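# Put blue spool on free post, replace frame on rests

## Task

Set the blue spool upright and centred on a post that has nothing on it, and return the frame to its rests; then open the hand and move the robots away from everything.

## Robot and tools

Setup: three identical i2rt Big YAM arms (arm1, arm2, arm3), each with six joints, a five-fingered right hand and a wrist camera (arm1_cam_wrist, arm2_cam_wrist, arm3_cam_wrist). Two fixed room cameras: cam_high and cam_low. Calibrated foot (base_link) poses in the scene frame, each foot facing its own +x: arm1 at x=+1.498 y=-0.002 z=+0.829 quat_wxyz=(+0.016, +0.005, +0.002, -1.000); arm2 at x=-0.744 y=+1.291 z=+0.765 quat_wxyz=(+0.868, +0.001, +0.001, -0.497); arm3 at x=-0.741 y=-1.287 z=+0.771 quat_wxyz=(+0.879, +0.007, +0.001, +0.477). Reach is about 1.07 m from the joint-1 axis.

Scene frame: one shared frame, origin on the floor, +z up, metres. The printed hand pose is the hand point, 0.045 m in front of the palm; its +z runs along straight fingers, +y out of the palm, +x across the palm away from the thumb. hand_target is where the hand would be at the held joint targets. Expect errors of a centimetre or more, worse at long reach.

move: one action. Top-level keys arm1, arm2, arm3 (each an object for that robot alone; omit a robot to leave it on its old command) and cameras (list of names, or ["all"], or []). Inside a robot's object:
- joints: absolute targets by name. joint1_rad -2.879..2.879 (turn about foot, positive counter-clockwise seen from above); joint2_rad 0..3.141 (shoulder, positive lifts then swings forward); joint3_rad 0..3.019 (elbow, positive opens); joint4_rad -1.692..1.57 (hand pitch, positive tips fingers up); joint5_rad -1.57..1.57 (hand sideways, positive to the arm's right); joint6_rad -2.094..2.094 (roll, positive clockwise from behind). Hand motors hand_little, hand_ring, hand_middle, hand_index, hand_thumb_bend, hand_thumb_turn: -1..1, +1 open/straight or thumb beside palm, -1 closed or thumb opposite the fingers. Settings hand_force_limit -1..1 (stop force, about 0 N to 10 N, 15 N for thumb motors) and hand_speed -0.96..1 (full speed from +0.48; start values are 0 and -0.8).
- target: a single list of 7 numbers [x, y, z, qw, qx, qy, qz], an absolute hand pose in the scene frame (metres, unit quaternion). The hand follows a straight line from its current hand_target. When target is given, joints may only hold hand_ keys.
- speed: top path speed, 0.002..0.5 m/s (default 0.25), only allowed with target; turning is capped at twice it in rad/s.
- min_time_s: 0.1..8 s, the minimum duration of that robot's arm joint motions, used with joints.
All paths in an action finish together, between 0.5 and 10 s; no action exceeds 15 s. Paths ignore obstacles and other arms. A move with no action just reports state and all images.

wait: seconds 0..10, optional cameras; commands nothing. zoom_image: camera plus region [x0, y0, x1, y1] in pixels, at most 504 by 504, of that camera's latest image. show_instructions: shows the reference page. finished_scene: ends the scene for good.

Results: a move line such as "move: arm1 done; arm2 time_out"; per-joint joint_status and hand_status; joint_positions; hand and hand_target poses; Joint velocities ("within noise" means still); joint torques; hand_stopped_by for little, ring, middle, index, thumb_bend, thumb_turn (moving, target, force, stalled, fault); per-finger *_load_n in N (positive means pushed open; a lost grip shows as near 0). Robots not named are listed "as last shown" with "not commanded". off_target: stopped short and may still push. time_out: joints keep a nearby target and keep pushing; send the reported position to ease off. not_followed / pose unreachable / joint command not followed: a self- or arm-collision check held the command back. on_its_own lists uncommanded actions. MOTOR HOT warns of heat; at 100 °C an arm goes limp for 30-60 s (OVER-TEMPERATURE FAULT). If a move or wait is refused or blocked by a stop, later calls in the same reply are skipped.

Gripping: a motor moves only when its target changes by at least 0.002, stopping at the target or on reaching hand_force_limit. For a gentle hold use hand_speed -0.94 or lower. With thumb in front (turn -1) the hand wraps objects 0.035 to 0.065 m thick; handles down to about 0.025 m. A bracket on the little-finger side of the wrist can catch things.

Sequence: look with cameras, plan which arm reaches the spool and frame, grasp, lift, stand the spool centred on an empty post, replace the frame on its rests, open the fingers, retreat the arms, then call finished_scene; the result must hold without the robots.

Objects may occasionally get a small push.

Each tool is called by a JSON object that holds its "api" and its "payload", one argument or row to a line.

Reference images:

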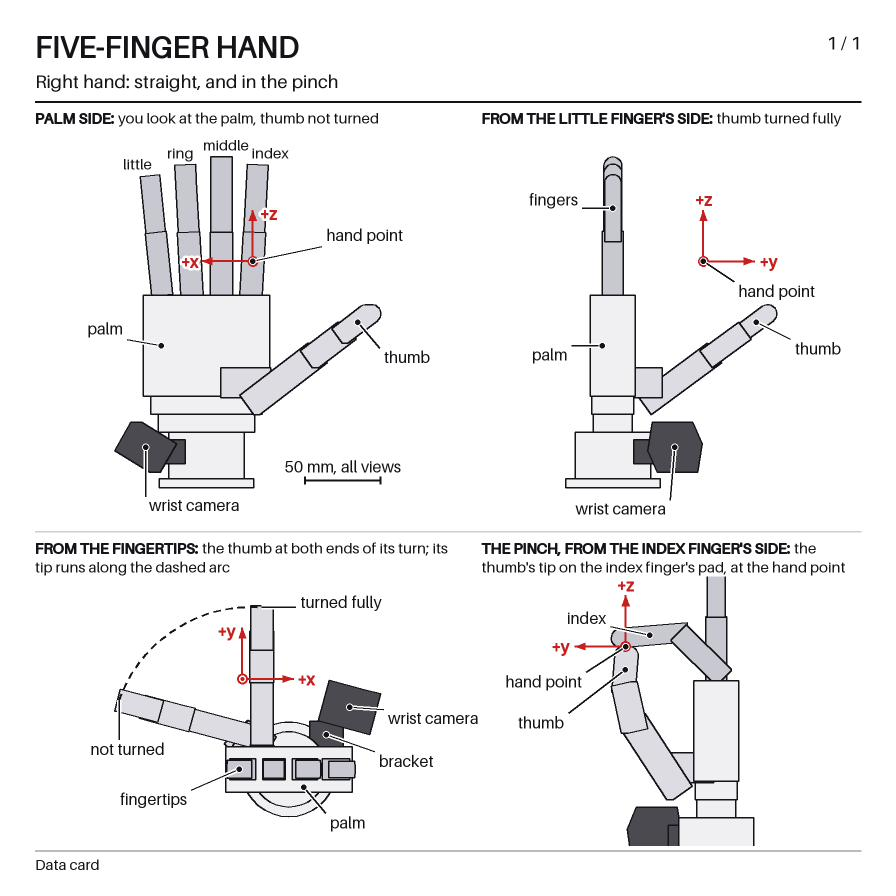

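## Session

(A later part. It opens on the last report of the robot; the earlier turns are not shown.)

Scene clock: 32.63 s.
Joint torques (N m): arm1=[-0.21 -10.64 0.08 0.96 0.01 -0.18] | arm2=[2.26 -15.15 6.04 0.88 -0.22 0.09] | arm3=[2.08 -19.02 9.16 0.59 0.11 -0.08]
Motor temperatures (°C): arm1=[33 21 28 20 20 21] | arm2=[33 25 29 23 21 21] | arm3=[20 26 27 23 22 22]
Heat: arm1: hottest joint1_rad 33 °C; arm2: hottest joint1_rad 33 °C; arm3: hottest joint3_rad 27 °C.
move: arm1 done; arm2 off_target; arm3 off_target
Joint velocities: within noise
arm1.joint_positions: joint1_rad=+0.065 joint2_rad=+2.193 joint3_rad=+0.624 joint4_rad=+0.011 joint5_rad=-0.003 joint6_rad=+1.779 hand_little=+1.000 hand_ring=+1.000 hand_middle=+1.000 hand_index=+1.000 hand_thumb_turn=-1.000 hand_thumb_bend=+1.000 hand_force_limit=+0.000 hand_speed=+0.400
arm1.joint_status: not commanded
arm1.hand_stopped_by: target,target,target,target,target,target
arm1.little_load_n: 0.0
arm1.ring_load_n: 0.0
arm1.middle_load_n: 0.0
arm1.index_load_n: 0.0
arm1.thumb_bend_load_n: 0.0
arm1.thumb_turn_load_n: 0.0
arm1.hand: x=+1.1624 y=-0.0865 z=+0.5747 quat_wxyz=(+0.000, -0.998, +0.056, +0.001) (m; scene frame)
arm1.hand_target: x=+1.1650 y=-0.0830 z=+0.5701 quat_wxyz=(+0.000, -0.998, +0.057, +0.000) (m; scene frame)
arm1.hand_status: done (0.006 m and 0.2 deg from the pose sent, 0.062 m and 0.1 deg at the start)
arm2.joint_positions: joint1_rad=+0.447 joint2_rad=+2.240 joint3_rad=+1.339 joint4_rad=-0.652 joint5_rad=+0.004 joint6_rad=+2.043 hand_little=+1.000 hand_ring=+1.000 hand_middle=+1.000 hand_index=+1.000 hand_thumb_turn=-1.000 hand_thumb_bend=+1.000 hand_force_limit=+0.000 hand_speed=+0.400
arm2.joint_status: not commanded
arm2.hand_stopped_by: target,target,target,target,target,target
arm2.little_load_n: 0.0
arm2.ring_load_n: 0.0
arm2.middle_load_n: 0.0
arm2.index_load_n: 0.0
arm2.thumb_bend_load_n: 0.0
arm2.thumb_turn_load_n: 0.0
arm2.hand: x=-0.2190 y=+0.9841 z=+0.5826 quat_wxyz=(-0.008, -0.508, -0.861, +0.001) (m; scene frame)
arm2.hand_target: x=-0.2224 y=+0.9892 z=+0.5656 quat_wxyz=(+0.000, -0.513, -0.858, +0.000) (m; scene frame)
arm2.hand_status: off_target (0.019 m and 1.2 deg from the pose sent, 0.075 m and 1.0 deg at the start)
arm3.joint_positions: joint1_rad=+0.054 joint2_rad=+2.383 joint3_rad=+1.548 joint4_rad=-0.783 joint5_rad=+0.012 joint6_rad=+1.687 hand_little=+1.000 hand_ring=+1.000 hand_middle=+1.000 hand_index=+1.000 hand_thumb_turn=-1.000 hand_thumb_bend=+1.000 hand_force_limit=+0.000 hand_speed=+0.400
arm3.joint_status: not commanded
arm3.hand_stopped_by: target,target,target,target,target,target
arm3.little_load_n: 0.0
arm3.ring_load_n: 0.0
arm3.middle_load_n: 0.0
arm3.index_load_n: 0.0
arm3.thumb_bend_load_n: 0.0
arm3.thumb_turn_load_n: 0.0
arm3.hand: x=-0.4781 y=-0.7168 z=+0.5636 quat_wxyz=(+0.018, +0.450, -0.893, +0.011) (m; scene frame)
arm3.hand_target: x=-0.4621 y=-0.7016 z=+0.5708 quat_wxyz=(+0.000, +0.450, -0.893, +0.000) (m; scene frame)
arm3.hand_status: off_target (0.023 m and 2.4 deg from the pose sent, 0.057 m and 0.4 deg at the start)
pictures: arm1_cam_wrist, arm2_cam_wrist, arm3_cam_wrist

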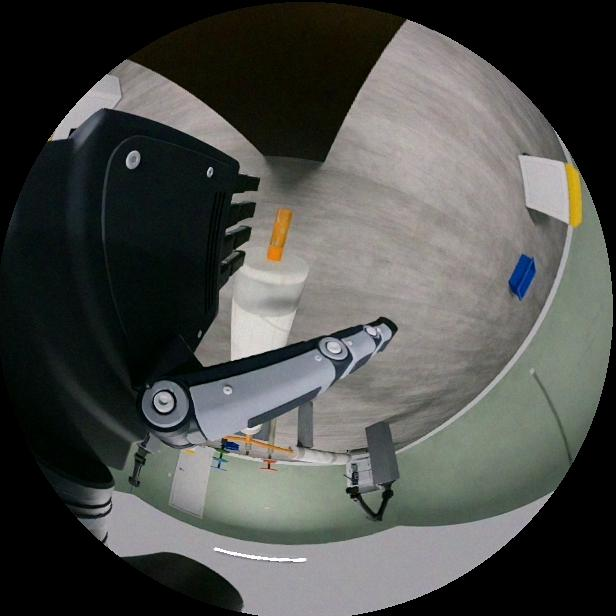

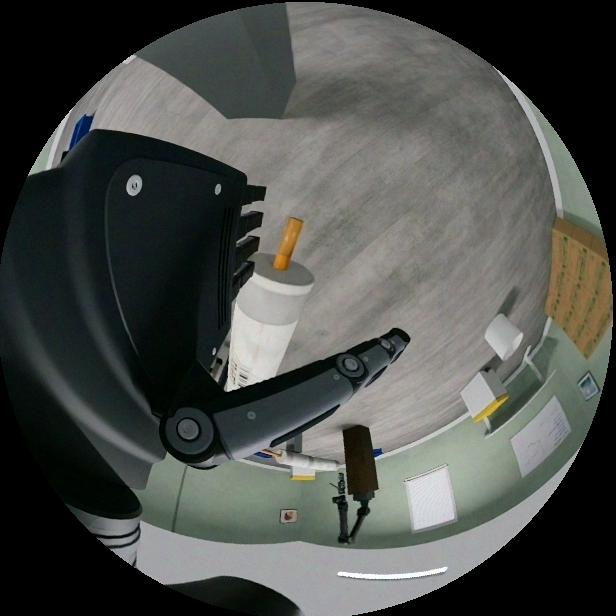

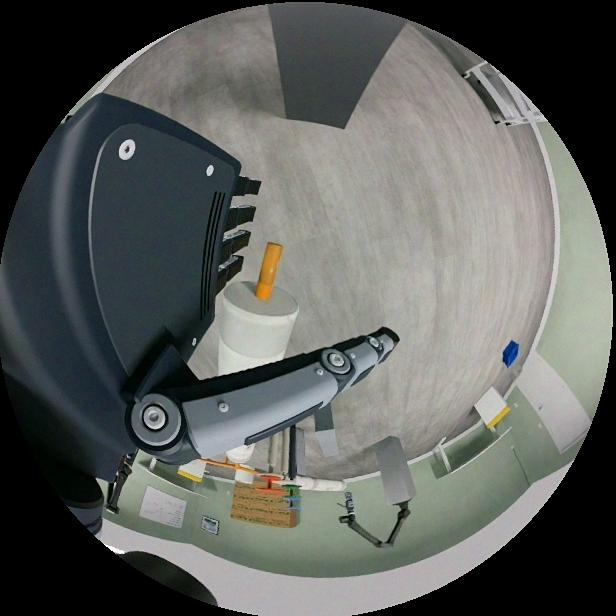

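{"api": "move", "payload": {
  "arm1": {"target": [1.174, -0.071, 0.495, 0, 0.9986, -0.0523, 0], "speed": 0.12},
  "arm2": {"target": [-0.218, 0.986, 0.48, 0, 0.513, 0.858, 0], "speed": 0.12},
  "arm3": {"target": [-0.440, -0.688, 0.515, 0, -0.450, 0.893, 0], "speed": 0.12},
  "cameras": ["arm1_cam_wrist","arm2_cam_wrist","arm3_cam_wrist"]
}}

Scene clock: 36.67 s.
Joint torques (N m): arm1=[-0.15 -11.58 -0.94 1.03 -0.02 -0.22] | arm2=[1.32 -16.38 7.43 1.01 -0.23 0.13] | arm3=[2.02 -19.49 9.05 0.44 0.11 -0.07]
Motor temperatures (°C): arm1=[33 21 28 20 20 21] | arm2=[33 25 29 23 21 21] | arm3=[20 26 28 23 22 22]
Heat: arm1: hottest joint1_rad 33 °C; arm2: hottest joint1_rad 33 °C; arm3: hottest joint3_rad 28 °C.
move: arm1 done; arm2 off_target; arm3 off_target
Joint velocities: within noise
arm1.joint_positions: joint1_rad=+0.026 joint2_rad=+2.457 joint3_rad=+0.705 joint4_rad=+0.189 joint5_rad=-0.003 joint6_rad=+1.731 hand_little=+1.000 hand_ring=+1.000 hand_middle=+1.000 hand_index=+1.000 hand_thumb_turn=-1.000 hand_thumb_bend=+1.000 hand_force_limit=+0.000 hand_speed=+0.400
arm1.joint_status: not commanded
arm1.hand_stopped_by: target,target,target,target,target,target
arm1.little_load_n: 0.0
arm1.ring_load_n: 0.0
arm1.middle_load_n: 0.0
arm1.index_load_n: 0.0
arm1.thumb_bend_load_n: -0.5
arm1.thumb_turn_load_n: -0.5
arm1.hand: x=+1.1732 y=-0.0742 z=+0.4998 quat_wxyz=(+0.000, -0.999, +0.051, -0.001) (m; scene frame)
arm1.hand_target: x=+1.1742 y=-0.0710 z=+0.4951 quat_wxyz=(+0.000, -0.999, +0.052, +0.000) (m; scene frame)
arm1.hand_status: done (0.006 m and 0.1 deg from the pose sent, 0.082 m and 0.4 deg at the start)
arm2.joint_positions: joint1_rad=+0.447 joint2_rad=+2.431 joint3_rad=+1.388 joint4_rad=-0.537 joint5_rad=+0.004 joint6_rad=+2.043 hand_little=+1.000 hand_ring=+1.000 hand_middle=+1.000 hand_index=+1.000 hand_thumb_turn=-1.000 hand_thumb_bend=+1.000 hand_force_limit=+0.000 hand_speed=+0.400
arm2.joint_status: not commanded
arm2.hand_stopped_by: target,target,target,target,target,target
arm2.little_load_n: 0.0
arm2.ring_load_n: 0.0
arm2.middle_load_n: 0.0
arm2.index_load_n: 0.0
arm2.thumb_bend_load_n: 0.0
arm2.thumb_turn_load_n: 0.5
arm2.hand: x=-0.2263 y=+0.9892 z=+0.4914 quat_wxyz=(+0.005, -0.508, -0.861, +0.001) (m; scene frame)
arm2.hand_target: x=-0.2185 y=+0.9863 z=+0.4805 quat_wxyz=(+0.000, -0.513, -0.858, +0.000) (m; scene frame)
arm2.hand_status: off_target (0.014 m and 0.9 deg from the pose sent, 0.103 m and 1.2 deg at the start)
arm3.joint_positions: joint1_rad=+0.033 joint2_rad=+2.526 joint3_rad=+1.678 joint4_rad=-0.761 joint5_rad=+0.012 joint6_rad=+1.666 hand_little=+1.000 hand_ring=+1.000 hand_middle=+1.000 hand_index=+1.000 hand_thumb_turn=-1.000 hand_thumb_bend=+1.000 hand_force_limit=+0.000 hand_speed=+0.400
arm3.joint_status: not commanded
arm3.hand_stopped_by: target,target,target,target,target,target
arm3.little_load_n: 0.0
arm3.ring_load_n: 0.0
arm3.middle_load_n: 0.0
arm3.index_load_n: 0.0
arm3.thumb_bend_load_n: 0.0
arm3.thumb_turn_load_n: 0.0
arm3.hand: x=-0.4549 y=-0.7009 z=+0.5122 quat_wxyz=(+0.015, +0.450, -0.893, +0.008) (m; scene frame)
arm3.hand_target: x=-0.4402 y=-0.6886 z=+0.5155 quat_wxyz=(+0.000, +0.450, -0.893, +0.000) (m; scene frame)
arm3.hand_status: off_target (0.020 m and 1.9 deg from the pose sent, 0.068 m and 2.4 deg at the start)
pictures: arm1_cam_wrist, arm2_cam_wrist, arm3_cam_wrist

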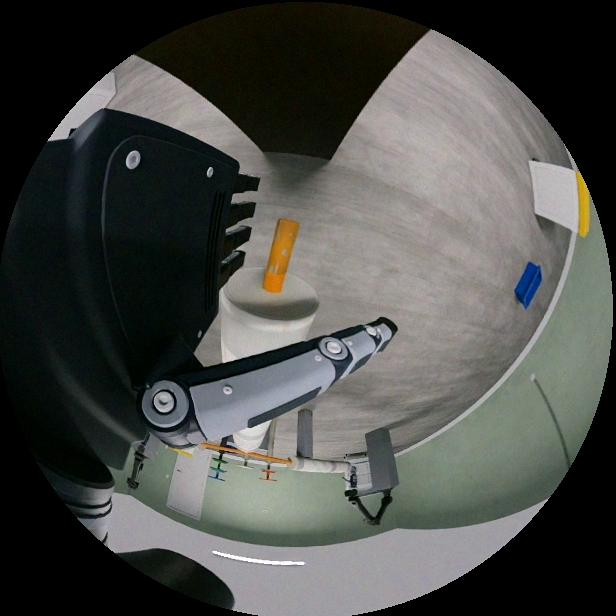

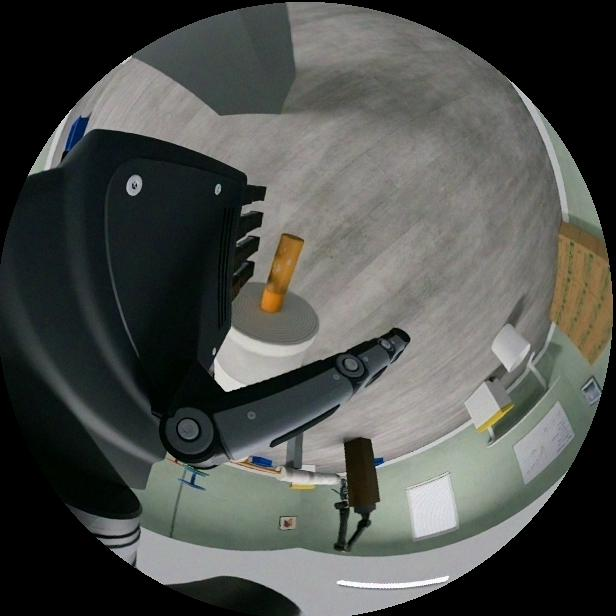

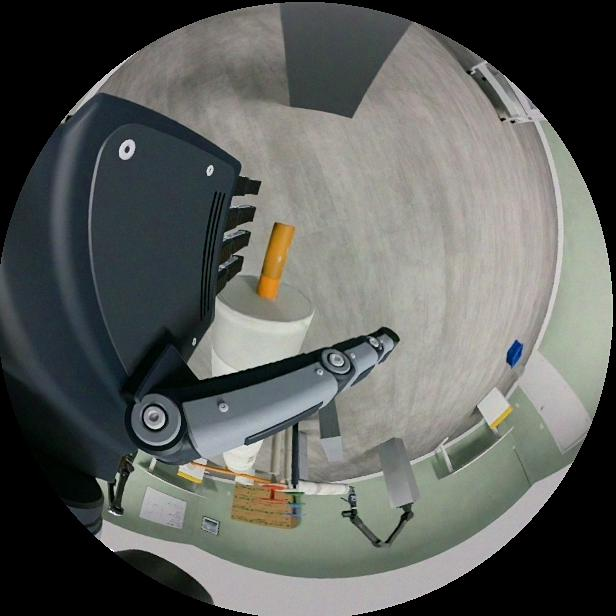

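{"api": "zoom_image", "payload": {
  "camera": "arm1_cam_wrist",
  "region": [210, 200, 330, 320]
}}

{"api": "zoom_image", "payload": {
  "camera": "arm2_cam_wrist",
  "region": [210, 220, 330, 340]
}}

{"api": "zoom_image", "payload": {
  "camera": "arm3_cam_wrist",
  "region": [210, 200, 330, 320]
}}

Scaled by 4.200 from the camera's 616x616 image, which has a finer 880x880 frame.

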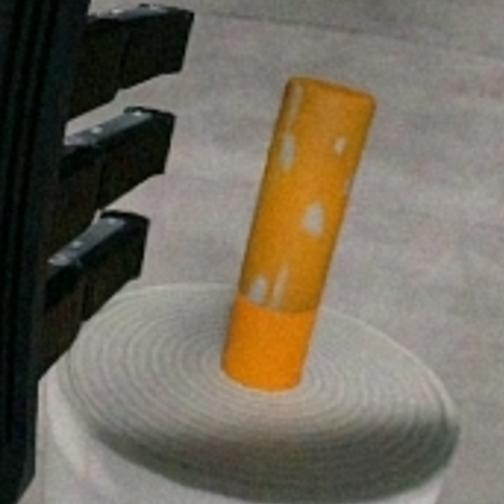

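Scaled by 4.200 from the camera's 616x616 image, which has a finer 880x880 frame.

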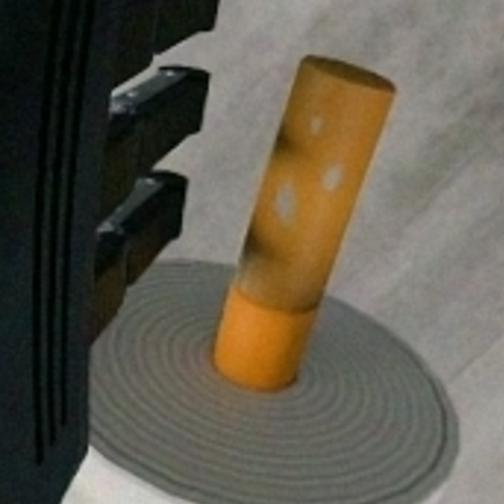

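Scaled by 4.200 from the camera's 616x616 image, which has a finer 880x880 frame.

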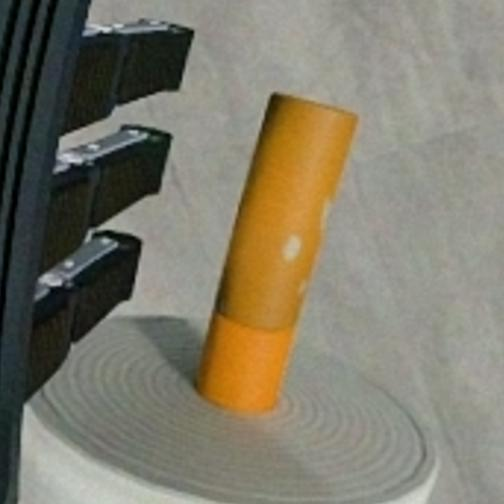

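{"api": "move", "payload": {
  "arm1": {"target": [1.178, -0.071, 0.434, 0, 0.9986, -0.0523, 0], "speed": 0.08},
  "arm2": {"target": [-0.210, 0.987, 0.430, 0, 0.513, 0.858, 0], "speed": 0.08},
  "arm3": {"target": [-0.440, -0.688, 0.448, 0, -0.450, 0.893, 0], "speed": 0.08},
  "cameras": ["all"]
}}

Scene clock: 40.37 s.
Joint torques (N m): arm1=[0.03 -11.69 -1.5 0.96 -0.01 -0.2] | arm2=[1.79 -16.15 7.12 1.29 -0.19 0.15] | arm3=[1.85 -20.07 8.51 0.58 0.12 -0.07]
Motor temperatures (°C): arm1=[33 21 27 20 20 21] | arm2=[33 25 30 23 21 21] | arm3=[20 27 28 23 22 22]
Heat: arm1: hottest joint1_rad 33 °C; arm2: hottest joint1_rad 33 °C; arm3: hottest joint3_rad 28 °C.
move: arm1 done; arm2 off_target; arm3 off_target
Joint velocities: within noise
arm1.joint_positions: joint1_rad=+0.026 joint2_rad=+2.648 joint3_rad=+0.812 joint4_rad=+0.275 joint5_rad=-0.003 joint6_rad=+1.731 hand_little=+1.000 hand_ring=+1.000 hand_middle=+1.000 hand_index=+1.000 hand_thumb_turn=-1.000 hand_thumb_bend=+1.000 hand_force_limit=+0.000 hand_speed=+0.400
arm1.joint_status: not commanded
arm1.hand_stopped_by: target,target,target,target,target,target
arm1.little_load_n: 0.0
arm1.ring_load_n: -0.5
arm1.middle_load_n: 0.0
arm1.index_load_n: 0.0
arm1.thumb_bend_load_n: 0.0
arm1.thumb_turn_load_n: 0.0
arm1.hand: x=+1.1752 y=-0.0738 z=+0.4394 quat_wxyz=(+0.000, -0.999, +0.051, +0.000) (m; scene frame)
arm1.hand_target: x=+1.1780 y=-0.0711 z=+0.4342 quat_wxyz=(+0.000, -0.999, +0.052, +0.000) (m; scene frame)
arm1.hand_status: done (0.007 m and 0.1 deg from the pose sent, 0.066 m and 0.1 deg at the start)
arm2.joint_positions: joint1_rad=+0.452 joint2_rad=+2.548 joint3_rad=+1.469 joint4_rad=-0.495 joint5_rad=+0.004 joint6_rad=+2.052 hand_little=+1.000 hand_ring=+1.000 hand_middle=+1.000 hand_index=+1.000 hand_thumb_turn=-1.000 hand_thumb_bend=+1.000 hand_force_limit=+0.000 hand_speed=+0.400
arm2.joint_status: not commanded
arm2.hand_stopped_by: target,target,target,target,target,target
arm2.little_load_n: 0.0
arm2.ring_load_n: 0.0
arm2.middle_load_n: 0.0
arm2.index_load_n: 0.0
arm2.thumb_bend_load_n: 0.0
arm2.thumb_turn_load_n: 0.0
arm2.hand: x=-0.2168 y=+0.9859 z=+0.4444 quat_wxyz=(+0.002, -0.510, -0.860, +0.001) (m; scene frame)
arm2.hand_target: x=-0.2106 y=+0.9874 z=+0.4305 quat_wxyz=(+0.000, -0.513, -0.858, +0.000) (m; scene frame)
arm2.hand_status: off_target (0.016 m and 0.6 deg from the pose sent, 0.064 m and 0.9 deg at the start)
arm3.joint_positions: joint1_rad=+0.033 joint2_rad=+2.666 joint3_rad=+1.754 joint4_rad=-0.698 joint5_rad=+0.012 joint6_rad=+1.665 hand_little=+1.000 hand_ring=+1.000 hand_middle=+1.000 hand_index=+1.000 hand_thumb_turn=-1.000 hand_thumb_bend=+1.000 hand_force_limit=+0.000 hand_speed=+0.400
arm3.joint_status: not commanded
arm3.hand_stopped_by: target,target,target,target,target,target
arm3.little_load_n: 0.0
arm3.ring_load_n: 0.0
arm3.middle_load_n: 0.0
arm3.index_load_n: 0.0
arm3.thumb_bend_load_n: 0.0
arm3.thumb_turn_load_n: 0.0
arm3.hand: x=-0.4551 y=-0.6999 z=+0.4468 quat_wxyz=(+0.015, +0.450, -0.893, +0.008) (m; scene frame)
arm3.hand_target: x=-0.4401 y=-0.6885 z=+0.4487 quat_wxyz=(+0.000, +0.450, -0.893, +0.000) (m; scene frame)
arm3.hand_status: off_target (0.019 m and 1.9 deg from the pose sent, 0.067 m and 1.9 deg at the start)
pictures: arm1_cam_wrist, arm2_cam_wrist, arm3_cam_wrist, cam_high, cam_low

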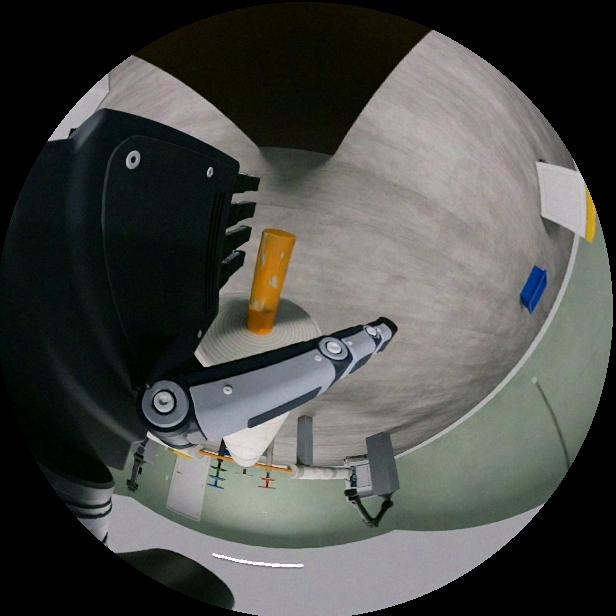

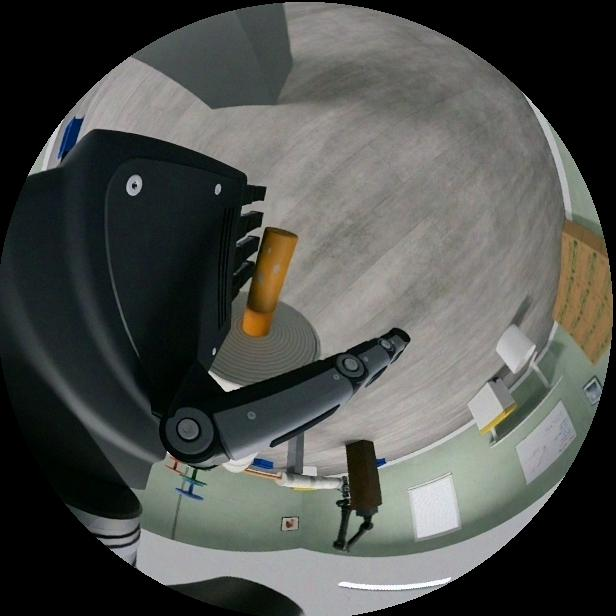

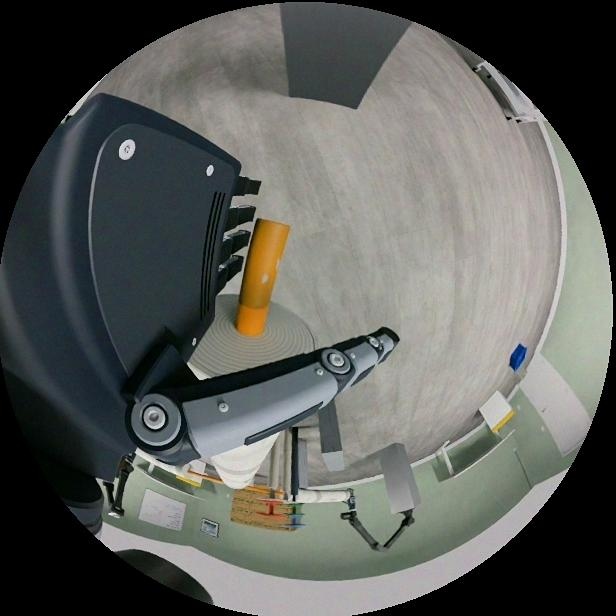

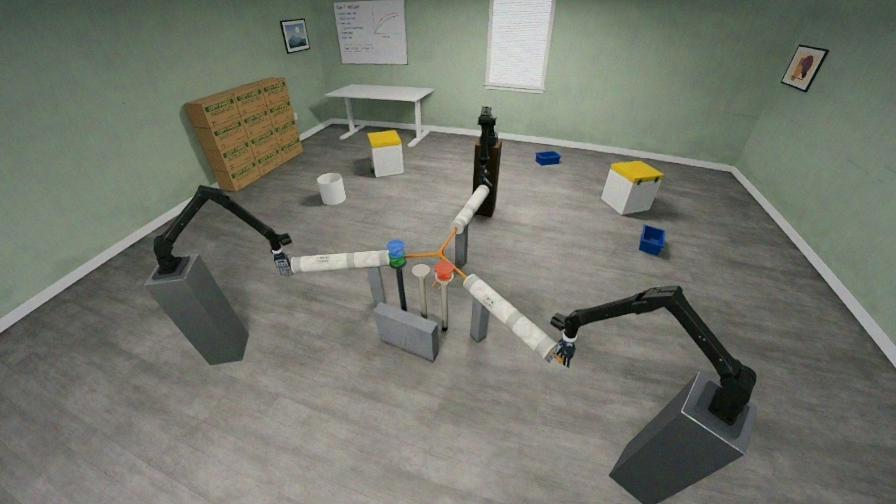

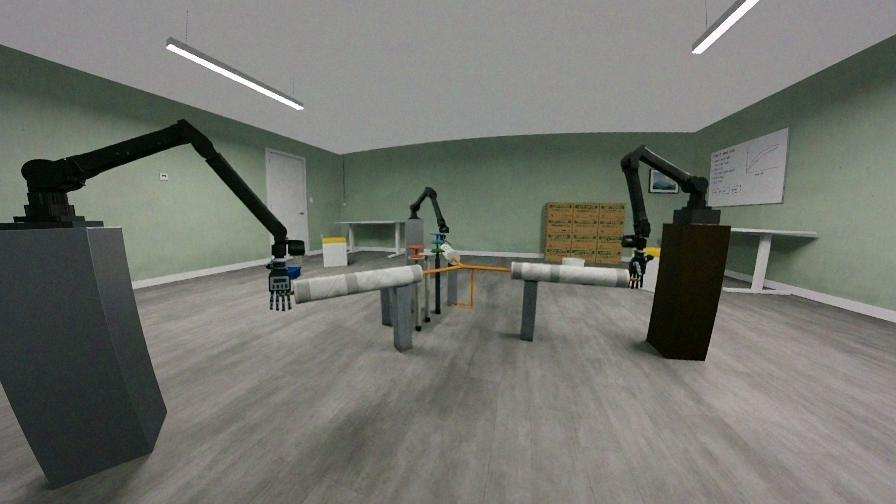

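{"api": "move", "payload": {
  "arm1": {"target": [1.178, -0.071, 0.420, 0, 0.9986, -0.0523, 0], "speed": 0.06},
  "arm2": {"target": [-0.210, 0.987, 0.418, 0, 0.513, 0.858, 0], "speed": 0.06},
  "arm3": {"target": [-0.440, -0.688, 0.440, 0, -0.450, 0.893, 0], "speed": 0.06},
  "cameras": []
}}

{"api": "move", "payload": {
  "arm1": {"joints": {"hand_force_limit": 0.0, "hand_speed": -0.5, "hand_index": -0.3, "hand_middle": -0.3, "hand_ring": -0.3, "hand_little": -0.3}},
  "arm2": {"joints": {"hand_force_limit": 0.0, "hand_speed": -0.5, "hand_index": -0.3, "hand_middle": -0.3, "hand_ring": -0.3, "hand_little": -0.3}},
  "arm3": {"joints": {"hand_force_limit": 0.0, "hand_speed": -0.5, "hand_index": -0.3, "hand_middle": -0.3, "hand_ring": -0.3, "hand_little": -0.3}},
  "cameras": ["arm1_cam_wrist","arm2_cam_wrist","arm3_cam_wrist"]
}}

Scene clock: 42.80 s.
Joint torques (N m): arm1=[-0.56 -11.87 -1.7 0.95 0 -0.18] | arm2=[1.73 -16.79 6.84 0.76 -0.24 0.14] | arm3=[1.61 -20.13 8.46 0.61 0.11 -0.09]
Motor temperatures (°C): arm1=[33 21 27 20 20 21] | arm2=[33 26 30 23 21 21] | arm3=[20 27 28 23 22 22]
Heat: arm1: hottest joint1_rad 33 °C; arm2: hottest joint1_rad 33 °C; arm3: hottest joint3_rad 28 °C.
move: arm1 done; arm2 off_target; arm3 off_target
Joint velocities: within noise
arm1.joint_positions: joint1_rad=+0.026 joint2_rad=+2.689 joint3_rad=+0.842 joint4_rad=+0.285 joint5_rad=-0.003 joint6_rad=+1.731 hand_little=+1.000 hand_ring=+1.000 hand_middle=+1.000 hand_index=+1.000 hand_thumb_turn=-1.000 hand_thumb_bend=+1.000 hand_force_limit=+0.000 hand_speed=+0.400
arm1.joint_status: not commanded
arm1.hand_stopped_by: target,target,target,target,target,target
arm1.little_load_n: 0.0
arm1.ring_load_n: 0.0
arm1.middle_load_n: 0.0
arm1.index_load_n: 0.0
arm1.thumb_bend_load_n: 0.0
arm1.thumb_turn_load_n: 0.0
arm1.hand: x=+1.1746 y=-0.0738 z=+0.4257 quat_wxyz=(+0.000, -0.999, +0.051, +0.000) (m; scene frame)
arm1.hand_target: x=+1.1780 y=-0.0711 z=+0.4201 quat_wxyz=(+0.000, -0.999, +0.052, +0.000) (m; scene frame)
arm1.hand_status: done (0.007 m and 0.1 deg from the pose sent, 0.020 m and 0.1 deg at the start)
arm2.joint_positions: joint1_rad=+0.452 joint2_rad=+2.576 joint3_rad=+1.486 joint4_rad=-0.484 joint5_rad=+0.004 joint6_rad=+2.052 hand_little=+1.000 hand_ring=+1.000 hand_middle=+1.000 hand_index=+1.000 hand_thumb_turn=-1.000 hand_thumb_bend=+1.000 hand_force_limit=+0.000 hand_speed=+0.400
arm2.joint_status: not commanded
arm2.hand_stopped_by: target,target,target,target,target,target
arm2.little_load_n: 0.0
arm2.ring_load_n: 0.0
arm2.middle_load_n: 0.0
arm2.index_load_n: 0.0
arm2.thumb_bend_load_n: 0.0
arm2.thumb_turn_load_n: 0.0
arm2.hand: x=-0.2165 y=+0.9858 z=+0.4325 quat_wxyz=(+0.003, -0.510, -0.860, +0.001) (m; scene frame)
arm2.hand_target: x=-0.2106 y=+0.9874 z=+0.4185 quat_wxyz=(+0.000, -0.513, -0.858, +0.000) (m; scene frame)
arm2.hand_status: off_target (0.016 m and 0.6 deg from the pose sent, 0.027 m and 0.5 deg at the start)
arm3.joint_positions: joint1_rad=+0.033 joint2_rad=+2.682 joint3_rad=+1.764 joint4_rad=-0.692 joint5_rad=+0.012 joint6_rad=+1.665 hand_little=+1.000 hand_ring=+1.000 hand_middle=+1.000 hand_index=+1.000 hand_thumb_turn=-1.000 hand_thumb_bend=+1.000 hand_force_limit=+0.000 hand_speed=+0.400
arm3.joint_status: not commanded
arm3.hand_stopped_by: target,target,target,target,target,target
arm3.little_load_n: -0.5
arm3.ring_load_n: 0.0
arm3.middle_load_n: 0.0
arm3.index_load_n: 0.0
arm3.thumb_bend_load_n: 0.0
arm3.thumb_turn_load_n: 0.0
arm3.hand: x=-0.4553 y=-0.7000 z=+0.4394 quat_wxyz=(+0.015, +0.450, -0.893, +0.008) (m; scene frame)
arm3.hand_target: x=-0.4402 y=-0.6885 z=+0.4407 quat_wxyz=(+0.000, +0.450, -0.893, +0.000) (m; scene frame)
arm3.hand_status: off_target (0.019 m and 2.0 deg from the pose sent, 0.020 m and 1.9 deg at the start)
pictures: none
No camera images: "cameras" was empty.

Scene clock: 44.23 s.
Joint torques (N m): arm1=[-0.26 -12.04 -1.94 1.01 -0.04 -0.19] | arm2=[2.49 -16.38 6.9 0.84 -0.28 0.11] | arm3=[2.08 -20.78 8.29 0.39 0.01 -0.06]
Motor temperatures (°C): arm1=[33 21 27 20 20 21] | arm2=[33 26 30 23 21 21] | arm3=[20 27 28 23 22 22]
Heat: arm1: hottest joint1_rad 33 °C; arm2: hottest joint1_rad 33 °C; arm3: hottest joint3_rad 28 °C.
move: arm1 done; arm2 done; arm3 done
Joint velocities: within noise
arm1.joint_positions: joint1_rad=+0.026 joint2_rad=+2.693 joint3_rad=+0.846 joint4_rad=+0.286 joint5_rad=-0.003 joint6_rad=+1.731 hand_little=-0.300 hand_ring=-0.300 hand_middle=-0.300 hand_index=-0.300 hand_thumb_turn=-1.000 hand_thumb_bend=+1.000 hand_force_limit=+0.000 hand_speed=-0.500
arm1.joint_status: all done
arm1.hand_stopped_by: target,target,target,target,target,target
arm1.little_load_n: 0.0
arm1.ring_load_n: 0.0
arm1.middle_load_n: 0.0
arm1.index_load_n: 1.5
arm1.thumb_bend_load_n: 0.0
arm1.thumb_turn_load_n: 0.0
arm1.hand: x=+1.1747 y=-0.0738 z=+0.4240 quat_wxyz=(+0.000, -0.999, +0.051, +0.000) (m; scene frame)
arm1.hand_target: x=+1.1781 y=-0.0711 z=+0.4201 quat_wxyz=(+0.000, -0.999, +0.052, +0.000) (m; scene frame)
arm1.hand_status: not commanded
arm2.joint_positions: joint1_rad=+0.453 joint2_rad=+2.583 joint3_rad=+1.486 joint4_rad=-0.484 joint5_rad=+0.005 joint6_rad=+2.055 hand_little=-0.300 hand_ring=-0.300 hand_middle=-0.300 hand_index=-0.300 hand_thumb_turn=-1.000 hand_thumb_bend=+1.000 hand_force_limit=+0.000 hand_speed=-0.500
arm2.joint_status: all done
arm2.hand_stopped_by: target,target,target,target,target,target
arm2.little_load_n: 0.0
arm2.ring_load_n: 0.0
arm2.middle_load_n: 0.0
arm2.index_load_n: 0.5
arm2.thumb_bend_load_n: 0.0
arm2.thumb_turn_load_n: 0.5
arm2.hand: x=-0.2189 y=+0.9872 z=+0.4285 quat_wxyz=(+0.006, -0.511, -0.859, +0.001) (m; scene frame)
arm2.hand_target: x=-0.2106 y=+0.9872 z=+0.4185 quat_wxyz=(+0.000, -0.513, -0.858, +0.000) (m; scene frame)
arm2.hand_status: not commanded
arm3.joint_positions: joint1_rad=+0.031 joint2_rad=+2.695 joint3_rad=+1.765 joint4_rad=-0.687 joint5_rad=+0.014 joint6_rad=+1.663 hand_little=-0.300 hand_ring=-0.300 hand_middle=-0.300 hand_index=-0.300 hand_thumb_turn=-1.000 hand_thumb_bend=+1.000 hand_force_limit=+0.000 hand_speed=-0.500
arm3.joint_status: all done
arm3.hand_stopped_by: target,target,target,target,target,target
arm3.little_load_n: 0.0
arm3.ring_load_n: 0.5
arm3.middle_load_n: 0.5
arm3.index_load_n: 0.5
arm3.thumb_bend_load_n: 0.0
arm3.thumb_turn_load_n: 0.0
arm3.hand: x=-0.4565 y=-0.7040 z=+0.4316 quat_wxyz=(+0.017, +0.451, -0.892, +0.011) (m; scene frame)
arm3.hand_target: x=-0.4401 y=-0.6887 z=+0.4406 quat_wxyz=(+0.000, +0.450, -0.893, +0.000) (m; scene frame)
arm3.hand_status: not commanded
pictures: arm1_cam_wrist, arm2_cam_wrist, arm3_cam_wrist

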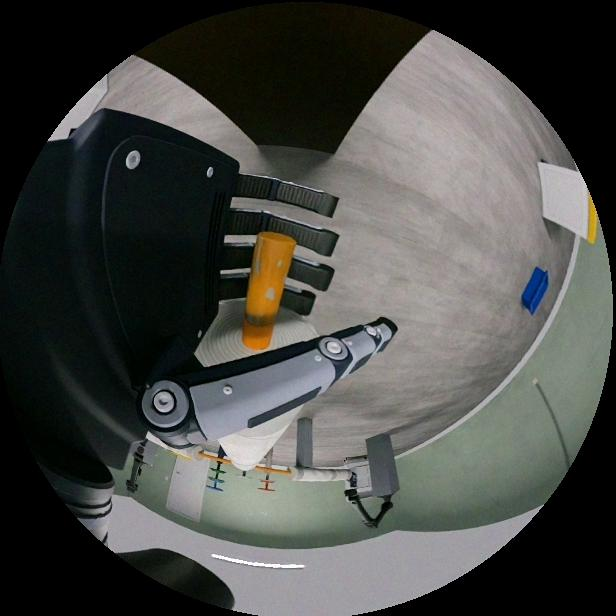

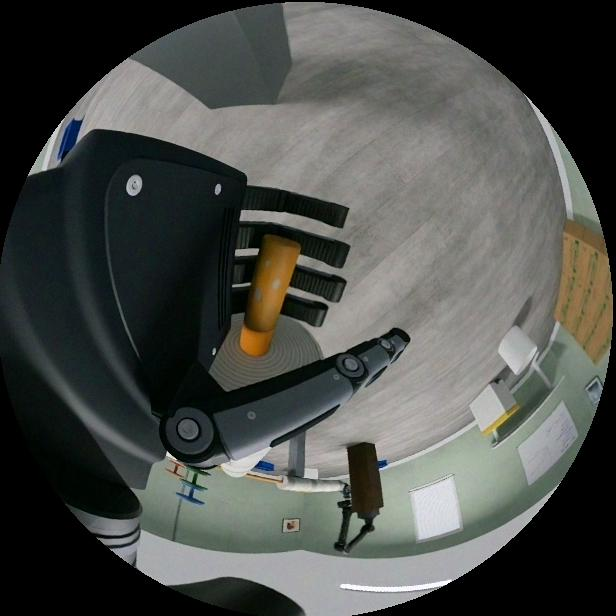

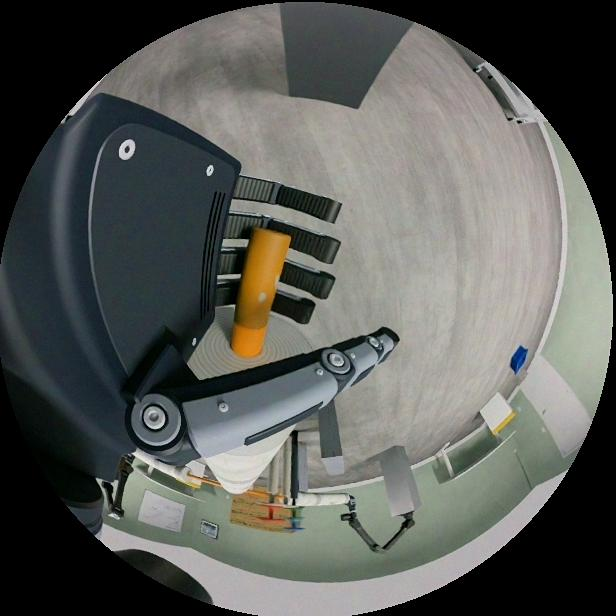

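{"api": "move", "payload": {
  "arm1": {"joints": {"hand_force_limit": -0.2, "hand_speed": -0.85, "hand_index": -0.7, "hand_middle": -0.7, "hand_ring": -0.7, "hand_little": -0.7, "hand_thumb_bend": 0.0}},
  "arm2": {"joints": {"hand_force_limit": -0.2, "hand_speed": -0.85, "hand_index": -0.7, "hand_middle": -0.7, "hand_ring": -0.7, "hand_little": -0.7, "hand_thumb_bend": 0.0}},
  "arm3": {"joints": {"hand_force_limit": -0.2, "hand_speed": -0.85, "hand_index": -0.7, "hand_middle": -0.7, "hand_ring": -0.7, "hand_little": -0.7, "hand_thumb_bend": 0.0}},
  "cameras": ["arm1_cam_wrist","arm2_cam_wrist","arm3_cam_wrist"]
}}

Scene clock: 48.93 s.
Joint torques (N m): arm1=[-0.21 -12.51 -2.32 0.85 -0.07 -0.19] | arm2=[2.02 -17.73 6.52 0.65 -0.33 0.08] | arm3=[2.2 -22.12 8.1 0.23 -0.06 -0.06]
Motor temperatures (°C): arm1=[33 21 27 20 20 21] | arm2=[33 27 29 23 21 21] | arm3=[20 28 28 23 22 22]
Heat: arm1: hottest joint1_rad 33 °C; arm2: hottest joint1_rad 33 °C; arm3: hottest joint2_rad 28 °C.
move: arm1 off_target; arm2 off_target; arm3 off_target
Joint velocities: within noise
arm1.joint_positions: joint1_rad=+0.025 joint2_rad=+2.700 joint3_rad=+0.849 joint4_rad=+0.288 joint5_rad=-0.002 joint6_rad=+1.731 hand_little=-0.700 hand_ring=-0.700 hand_middle=-0.700 hand_index=-0.699 hand_thumb_turn=-1.000 hand_thumb_bend=+0.504 hand_force_limit=-0.200 hand_speed=-0.850
arm1.joint_status: hand_thumb_bend off_target (ended at +0.504, target +0.000); the others done
arm1.hand_stopped_by: target,target,target,target,force,target
arm1.little_load_n: 0.0
arm1.ring_load_n: 0.5
arm1.middle_load_n: 0.5
arm1.index_load_n: 2.5
arm1.thumb_bend_load_n: 7.0
arm1.thumb_turn_load_n: 1.0
arm1.hand: x=+1.1756 y=-0.0732 z=+0.4218 quat_wxyz=(+0.001, -0.999, +0.052, -0.001) (m; scene frame)
arm1.hand_target: x=+1.1779 y=-0.0711 z=+0.4202 quat_wxyz=(+0.000, -0.999, +0.052, +0.000) (m; scene frame)
arm1.hand_status: not commanded
arm2.joint_positions: joint1_rad=+0.453 joint2_rad=+2.602 joint3_rad=+1.486 joint4_rad=-0.477 joint5_rad=+0.006 joint6_rad=+2.059 hand_little=-0.700 hand_ring=-0.700 hand_middle=-0.700 hand_index=-0.700 hand_thumb_turn=-1.000 hand_thumb_bend=+0.504 hand_force_limit=-0.200 hand_speed=-0.850
arm2.joint_status: hand_thumb_bend off_target (ended at +0.504, target +0.000); the others done
arm2.hand_stopped_by: target,target,target,target,force,target
arm2.little_load_n: 0.0
arm2.ring_load_n: 2.0
arm2.middle_load_n: 0.5
arm2.index_load_n: 0.0
arm2.thumb_bend_load_n: 6.0
arm2.thumb_turn_load_n: 1.0
arm2.hand: x=-0.2246 y=+0.9908 z=+0.4180 quat_wxyz=(+0.012, -0.513, -0.859, +0.001) (m; scene frame)
arm2.hand_target: x=-0.2105 y=+0.9873 z=+0.4186 quat_wxyz=(+0.000, -0.513, -0.858, +0.000) (m; scene frame)
arm2.hand_status: not commanded
arm3.joint_positions: joint1_rad=+0.029 joint2_rad=+2.706 joint3_rad=+1.765 joint4_rad=-0.683 joint5_rad=+0.016 joint6_rad=+1.663 hand_little=-0.700 hand_ring=-0.699 hand_middle=-0.700 hand_index=-0.700 hand_thumb_turn=-1.000 hand_thumb_bend=+0.504 hand_force_limit=-0.200 hand_speed=-0.850
arm3.joint_status: hand_thumb_bend off_target (ended at +0.504, target +0.000); the others done
arm3.hand_stopped_by: target,target,target,target,force,target
arm3.little_load_n: 0.0
arm3.ring_load_n: 2.5
arm3.middle_load_n: 0.5
arm3.index_load_n: 0.5
arm3.thumb_bend_load_n: 6.0
arm3.thumb_turn_load_n: 1.5
arm3.hand: x=-0.4572 y=-0.7086 z=+0.4244 quat_wxyz=(+0.020, +0.450, -0.893, +0.014) (m; scene frame)
arm3.hand_target: x=-0.4401 y=-0.6886 z=+0.4406 quat_wxyz=(+0.000, +0.450, -0.893, +0.000) (m; scene frame)
arm3.hand_status: not commanded
pictures: arm1_cam_wrist, arm2_cam_wrist, arm3_cam_wrist

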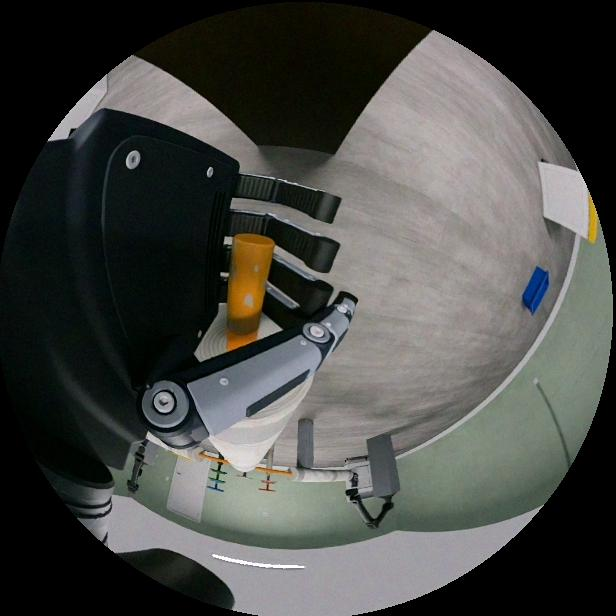

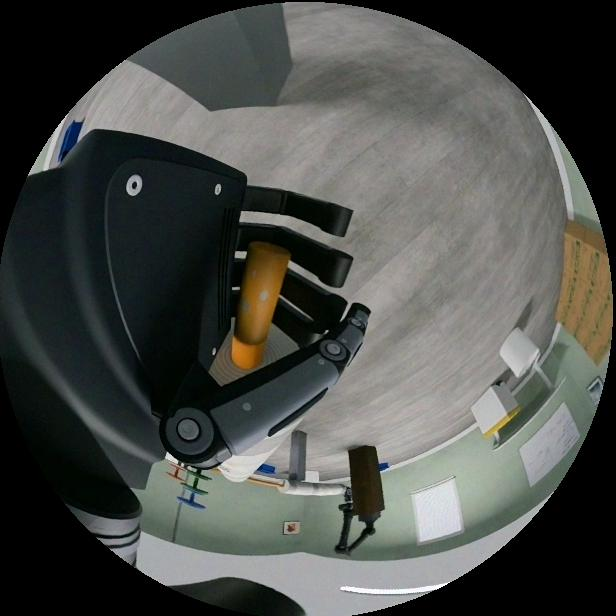

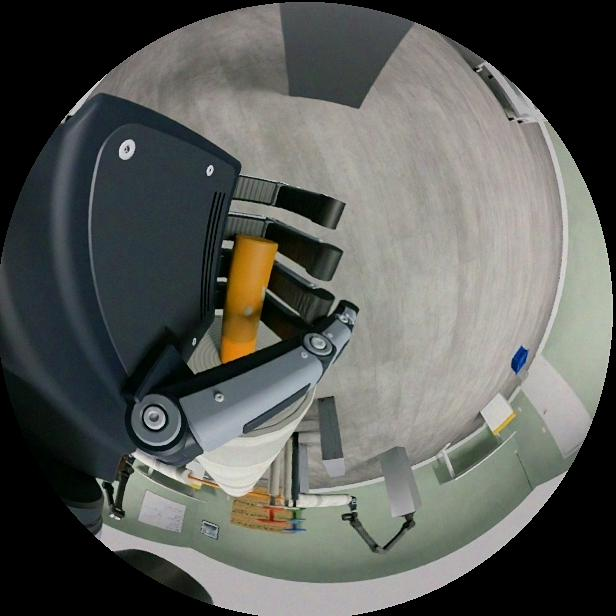

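{"api": "move", "payload": {
  "arm1": {"joints": {"hand_force_limit": 0.0, "hand_speed": -0.9, "hand_index": -1, "hand_middle": -1, "hand_ring": -1, "hand_little": -1, "hand_thumb_bend": -0.6}},
  "arm2": {"joints": {"hand_force_limit": 0.0, "hand_speed": -0.9, "hand_index": -1, "hand_middle": -1, "hand_ring": -1, "hand_little": -1, "hand_thumb_bend": -0.6}},
  "arm3": {"joints": {"hand_force_limit": 0.0, "hand_speed": -0.9, "hand_index": -1, "hand_middle": -1, "hand_ring": -1, "hand_little": -1, "hand_thumb_bend": -0.6}},
  "cameras": ["arm1_cam_wrist","arm2_cam_wrist","arm3_cam_wrist"]
}}

Scene clock: 52.37 s.
Joint torques (N m): arm1=[-0.21 -12.69 -2.29 0.98 -0.1 -0.17] | arm2=[2.14 -18.55 6.63 0.55 -0.27 -0.08] | arm3=[2.26 -22.18 8.23 0.23 -0.11 -0.07]
Motor temperatures (°C): arm1=[33 21 27 20 20 21] | arm2=[33 28 29 22 21 21] | arm3=[20 28 28 23 22 22]
Heat: arm1: hottest joint1_rad 33 °C; arm2: hottest joint1_rad 33 °C; arm3: hottest joint2_rad 28 °C.
move: arm1 off_target; arm2 off_target; arm3 off_target
Joint velocities: within noise
arm1.joint_positions: joint1_rad=+0.025 joint2_rad=+2.701 joint3_rad=+0.849 joint4_rad=+0.288 joint5_rad=-0.002 joint6_rad=+1.729 hand_little=-1.000 hand_ring=-1.000 hand_middle=-0.714 hand_index=-0.999 hand_thumb_turn=-1.000 hand_thumb_bend=+0.500 hand_force_limit=+0.000 hand_speed=-0.900
arm1.joint_status: hand_middle off_target (ended at -0.714, target -1.000); hand_thumb_bend off_target (ended at +0.500, target -0.600); the others done
arm1.hand_stopped_by: target,target,force,target,force,target
arm1.little_load_n: 0.0
arm1.ring_load_n: 0.0
arm1.middle_load_n: 9.5
arm1.index_load_n: 3.0
arm1.thumb_bend_load_n: 8.0
arm1.thumb_turn_load_n: 1.0
arm1.hand: x=+1.1763 y=-0.0732 z=+0.4215 quat_wxyz=(+0.001, -0.999, +0.051, -0.001) (m; scene frame)
arm1.hand_target: x=+1.1780 y=-0.0710 z=+0.4201 quat_wxyz=(+0.000, -0.999, +0.052, +0.000) (m; scene frame)
arm1.hand_status: not commanded
arm2.joint_positions: joint1_rad=+0.453 joint2_rad=+2.603 joint3_rad=+1.486 joint4_rad=-0.477 joint5_rad=+0.006 joint6_rad=+2.078 hand_little=-1.000 hand_ring=-0.911 hand_middle=-0.715 hand_index=-0.999 hand_thumb_turn=-1.000 hand_thumb_bend=+0.499 hand_force_limit=+0.000 hand_speed=-0.900
arm2.joint_status: hand_ring off_target (ended at -0.911, target -1.000); hand_middle off_target (ended at -0.715, target -1.000); hand_thumb_bend off_target (ended at +0.499, target -0.600); the others done
arm2.hand_stopped_by: target,force,force,target,force,target
arm2.little_load_n: 0.0
arm2.ring_load_n: 1.5
arm2.middle_load_n: 7.0
arm2.index_load_n: 3.5
arm2.thumb_bend_load_n: 7.5
arm2.thumb_turn_load_n: 1.0
arm2.hand: x=-0.2251 y=+0.9898 z=+0.4173 quat_wxyz=(+0.012, -0.520, -0.854, +0.002) (m; scene frame)
arm2.hand_target: x=-0.2105 y=+0.9873 z=+0.4186 quat_wxyz=(+0.000, -0.513, -0.858, +0.000) (m; scene frame)
arm2.hand_status: not commanded
arm3.joint_positions: joint1_rad=+0.029 joint2_rad=+2.709 joint3_rad=+1.765 joint4_rad=-0.683 joint5_rad=+0.017 joint6_rad=+1.663 hand_little=-1.000 hand_ring=-0.999 hand_middle=-0.715 hand_index=-1.000 hand_thumb_turn=-1.000 hand_thumb_bend=+0.499 hand_force_limit=+0.000 hand_speed=-0.900
arm3.joint_status: hand_middle off_target (ended at -0.715, target -1.000); hand_thumb_bend off_target (ended at +0.499, target -0.600); the others done
arm3.hand_stopped_by: target,target,force,target,force,target
arm3.little_load_n: 0.0
arm3.ring_load_n: 2.0
arm3.middle_load_n: 8.0
arm3.index_load_n: 0.0
arm3.thumb_bend_load_n: 7.5
arm3.thumb_turn_load_n: 1.0
arm3.hand: x=-0.4577 y=-0.7102 z=+0.4222 quat_wxyz=(+0.021, +0.450, -0.893, +0.015) (m; scene frame)
arm3.hand_target: x=-0.4402 y=-0.6886 z=+0.4405 quat_wxyz=(+0.000, +0.450, -0.893, +0.000) (m; scene frame)
arm3.hand_status: not commanded
pictures: arm1_cam_wrist, arm2_cam_wrist, arm3_cam_wrist

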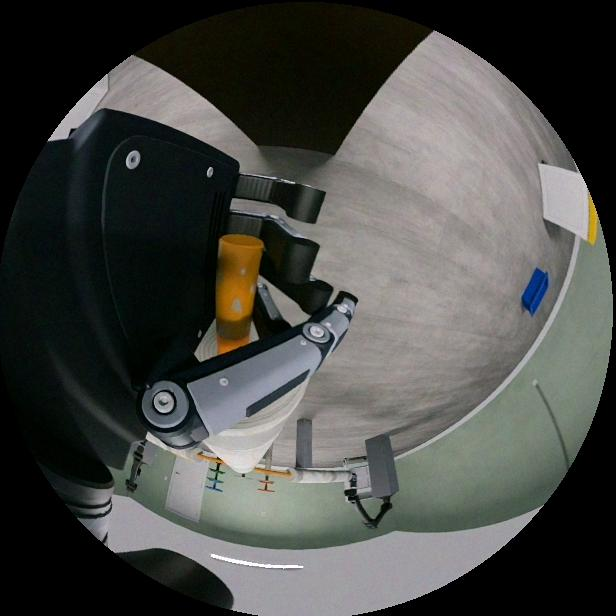

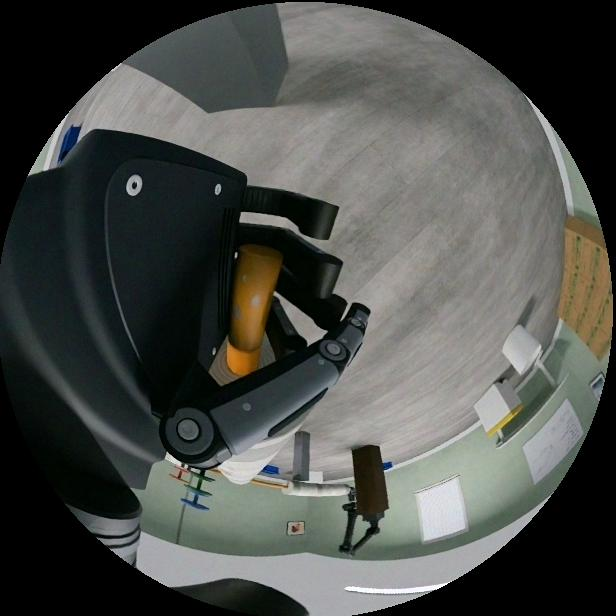

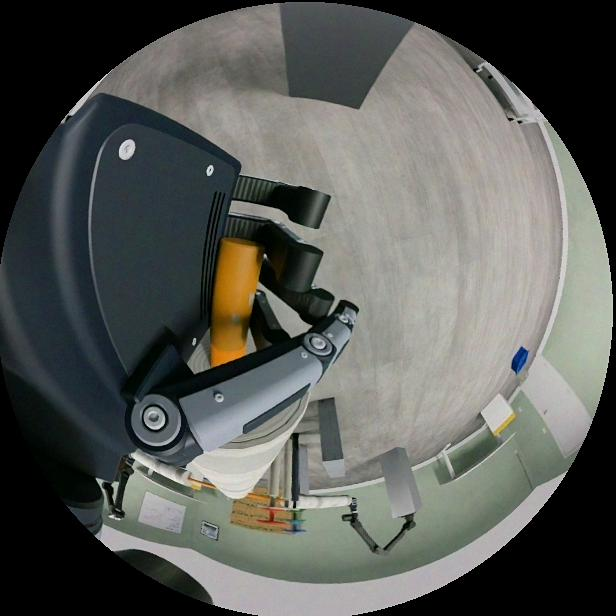

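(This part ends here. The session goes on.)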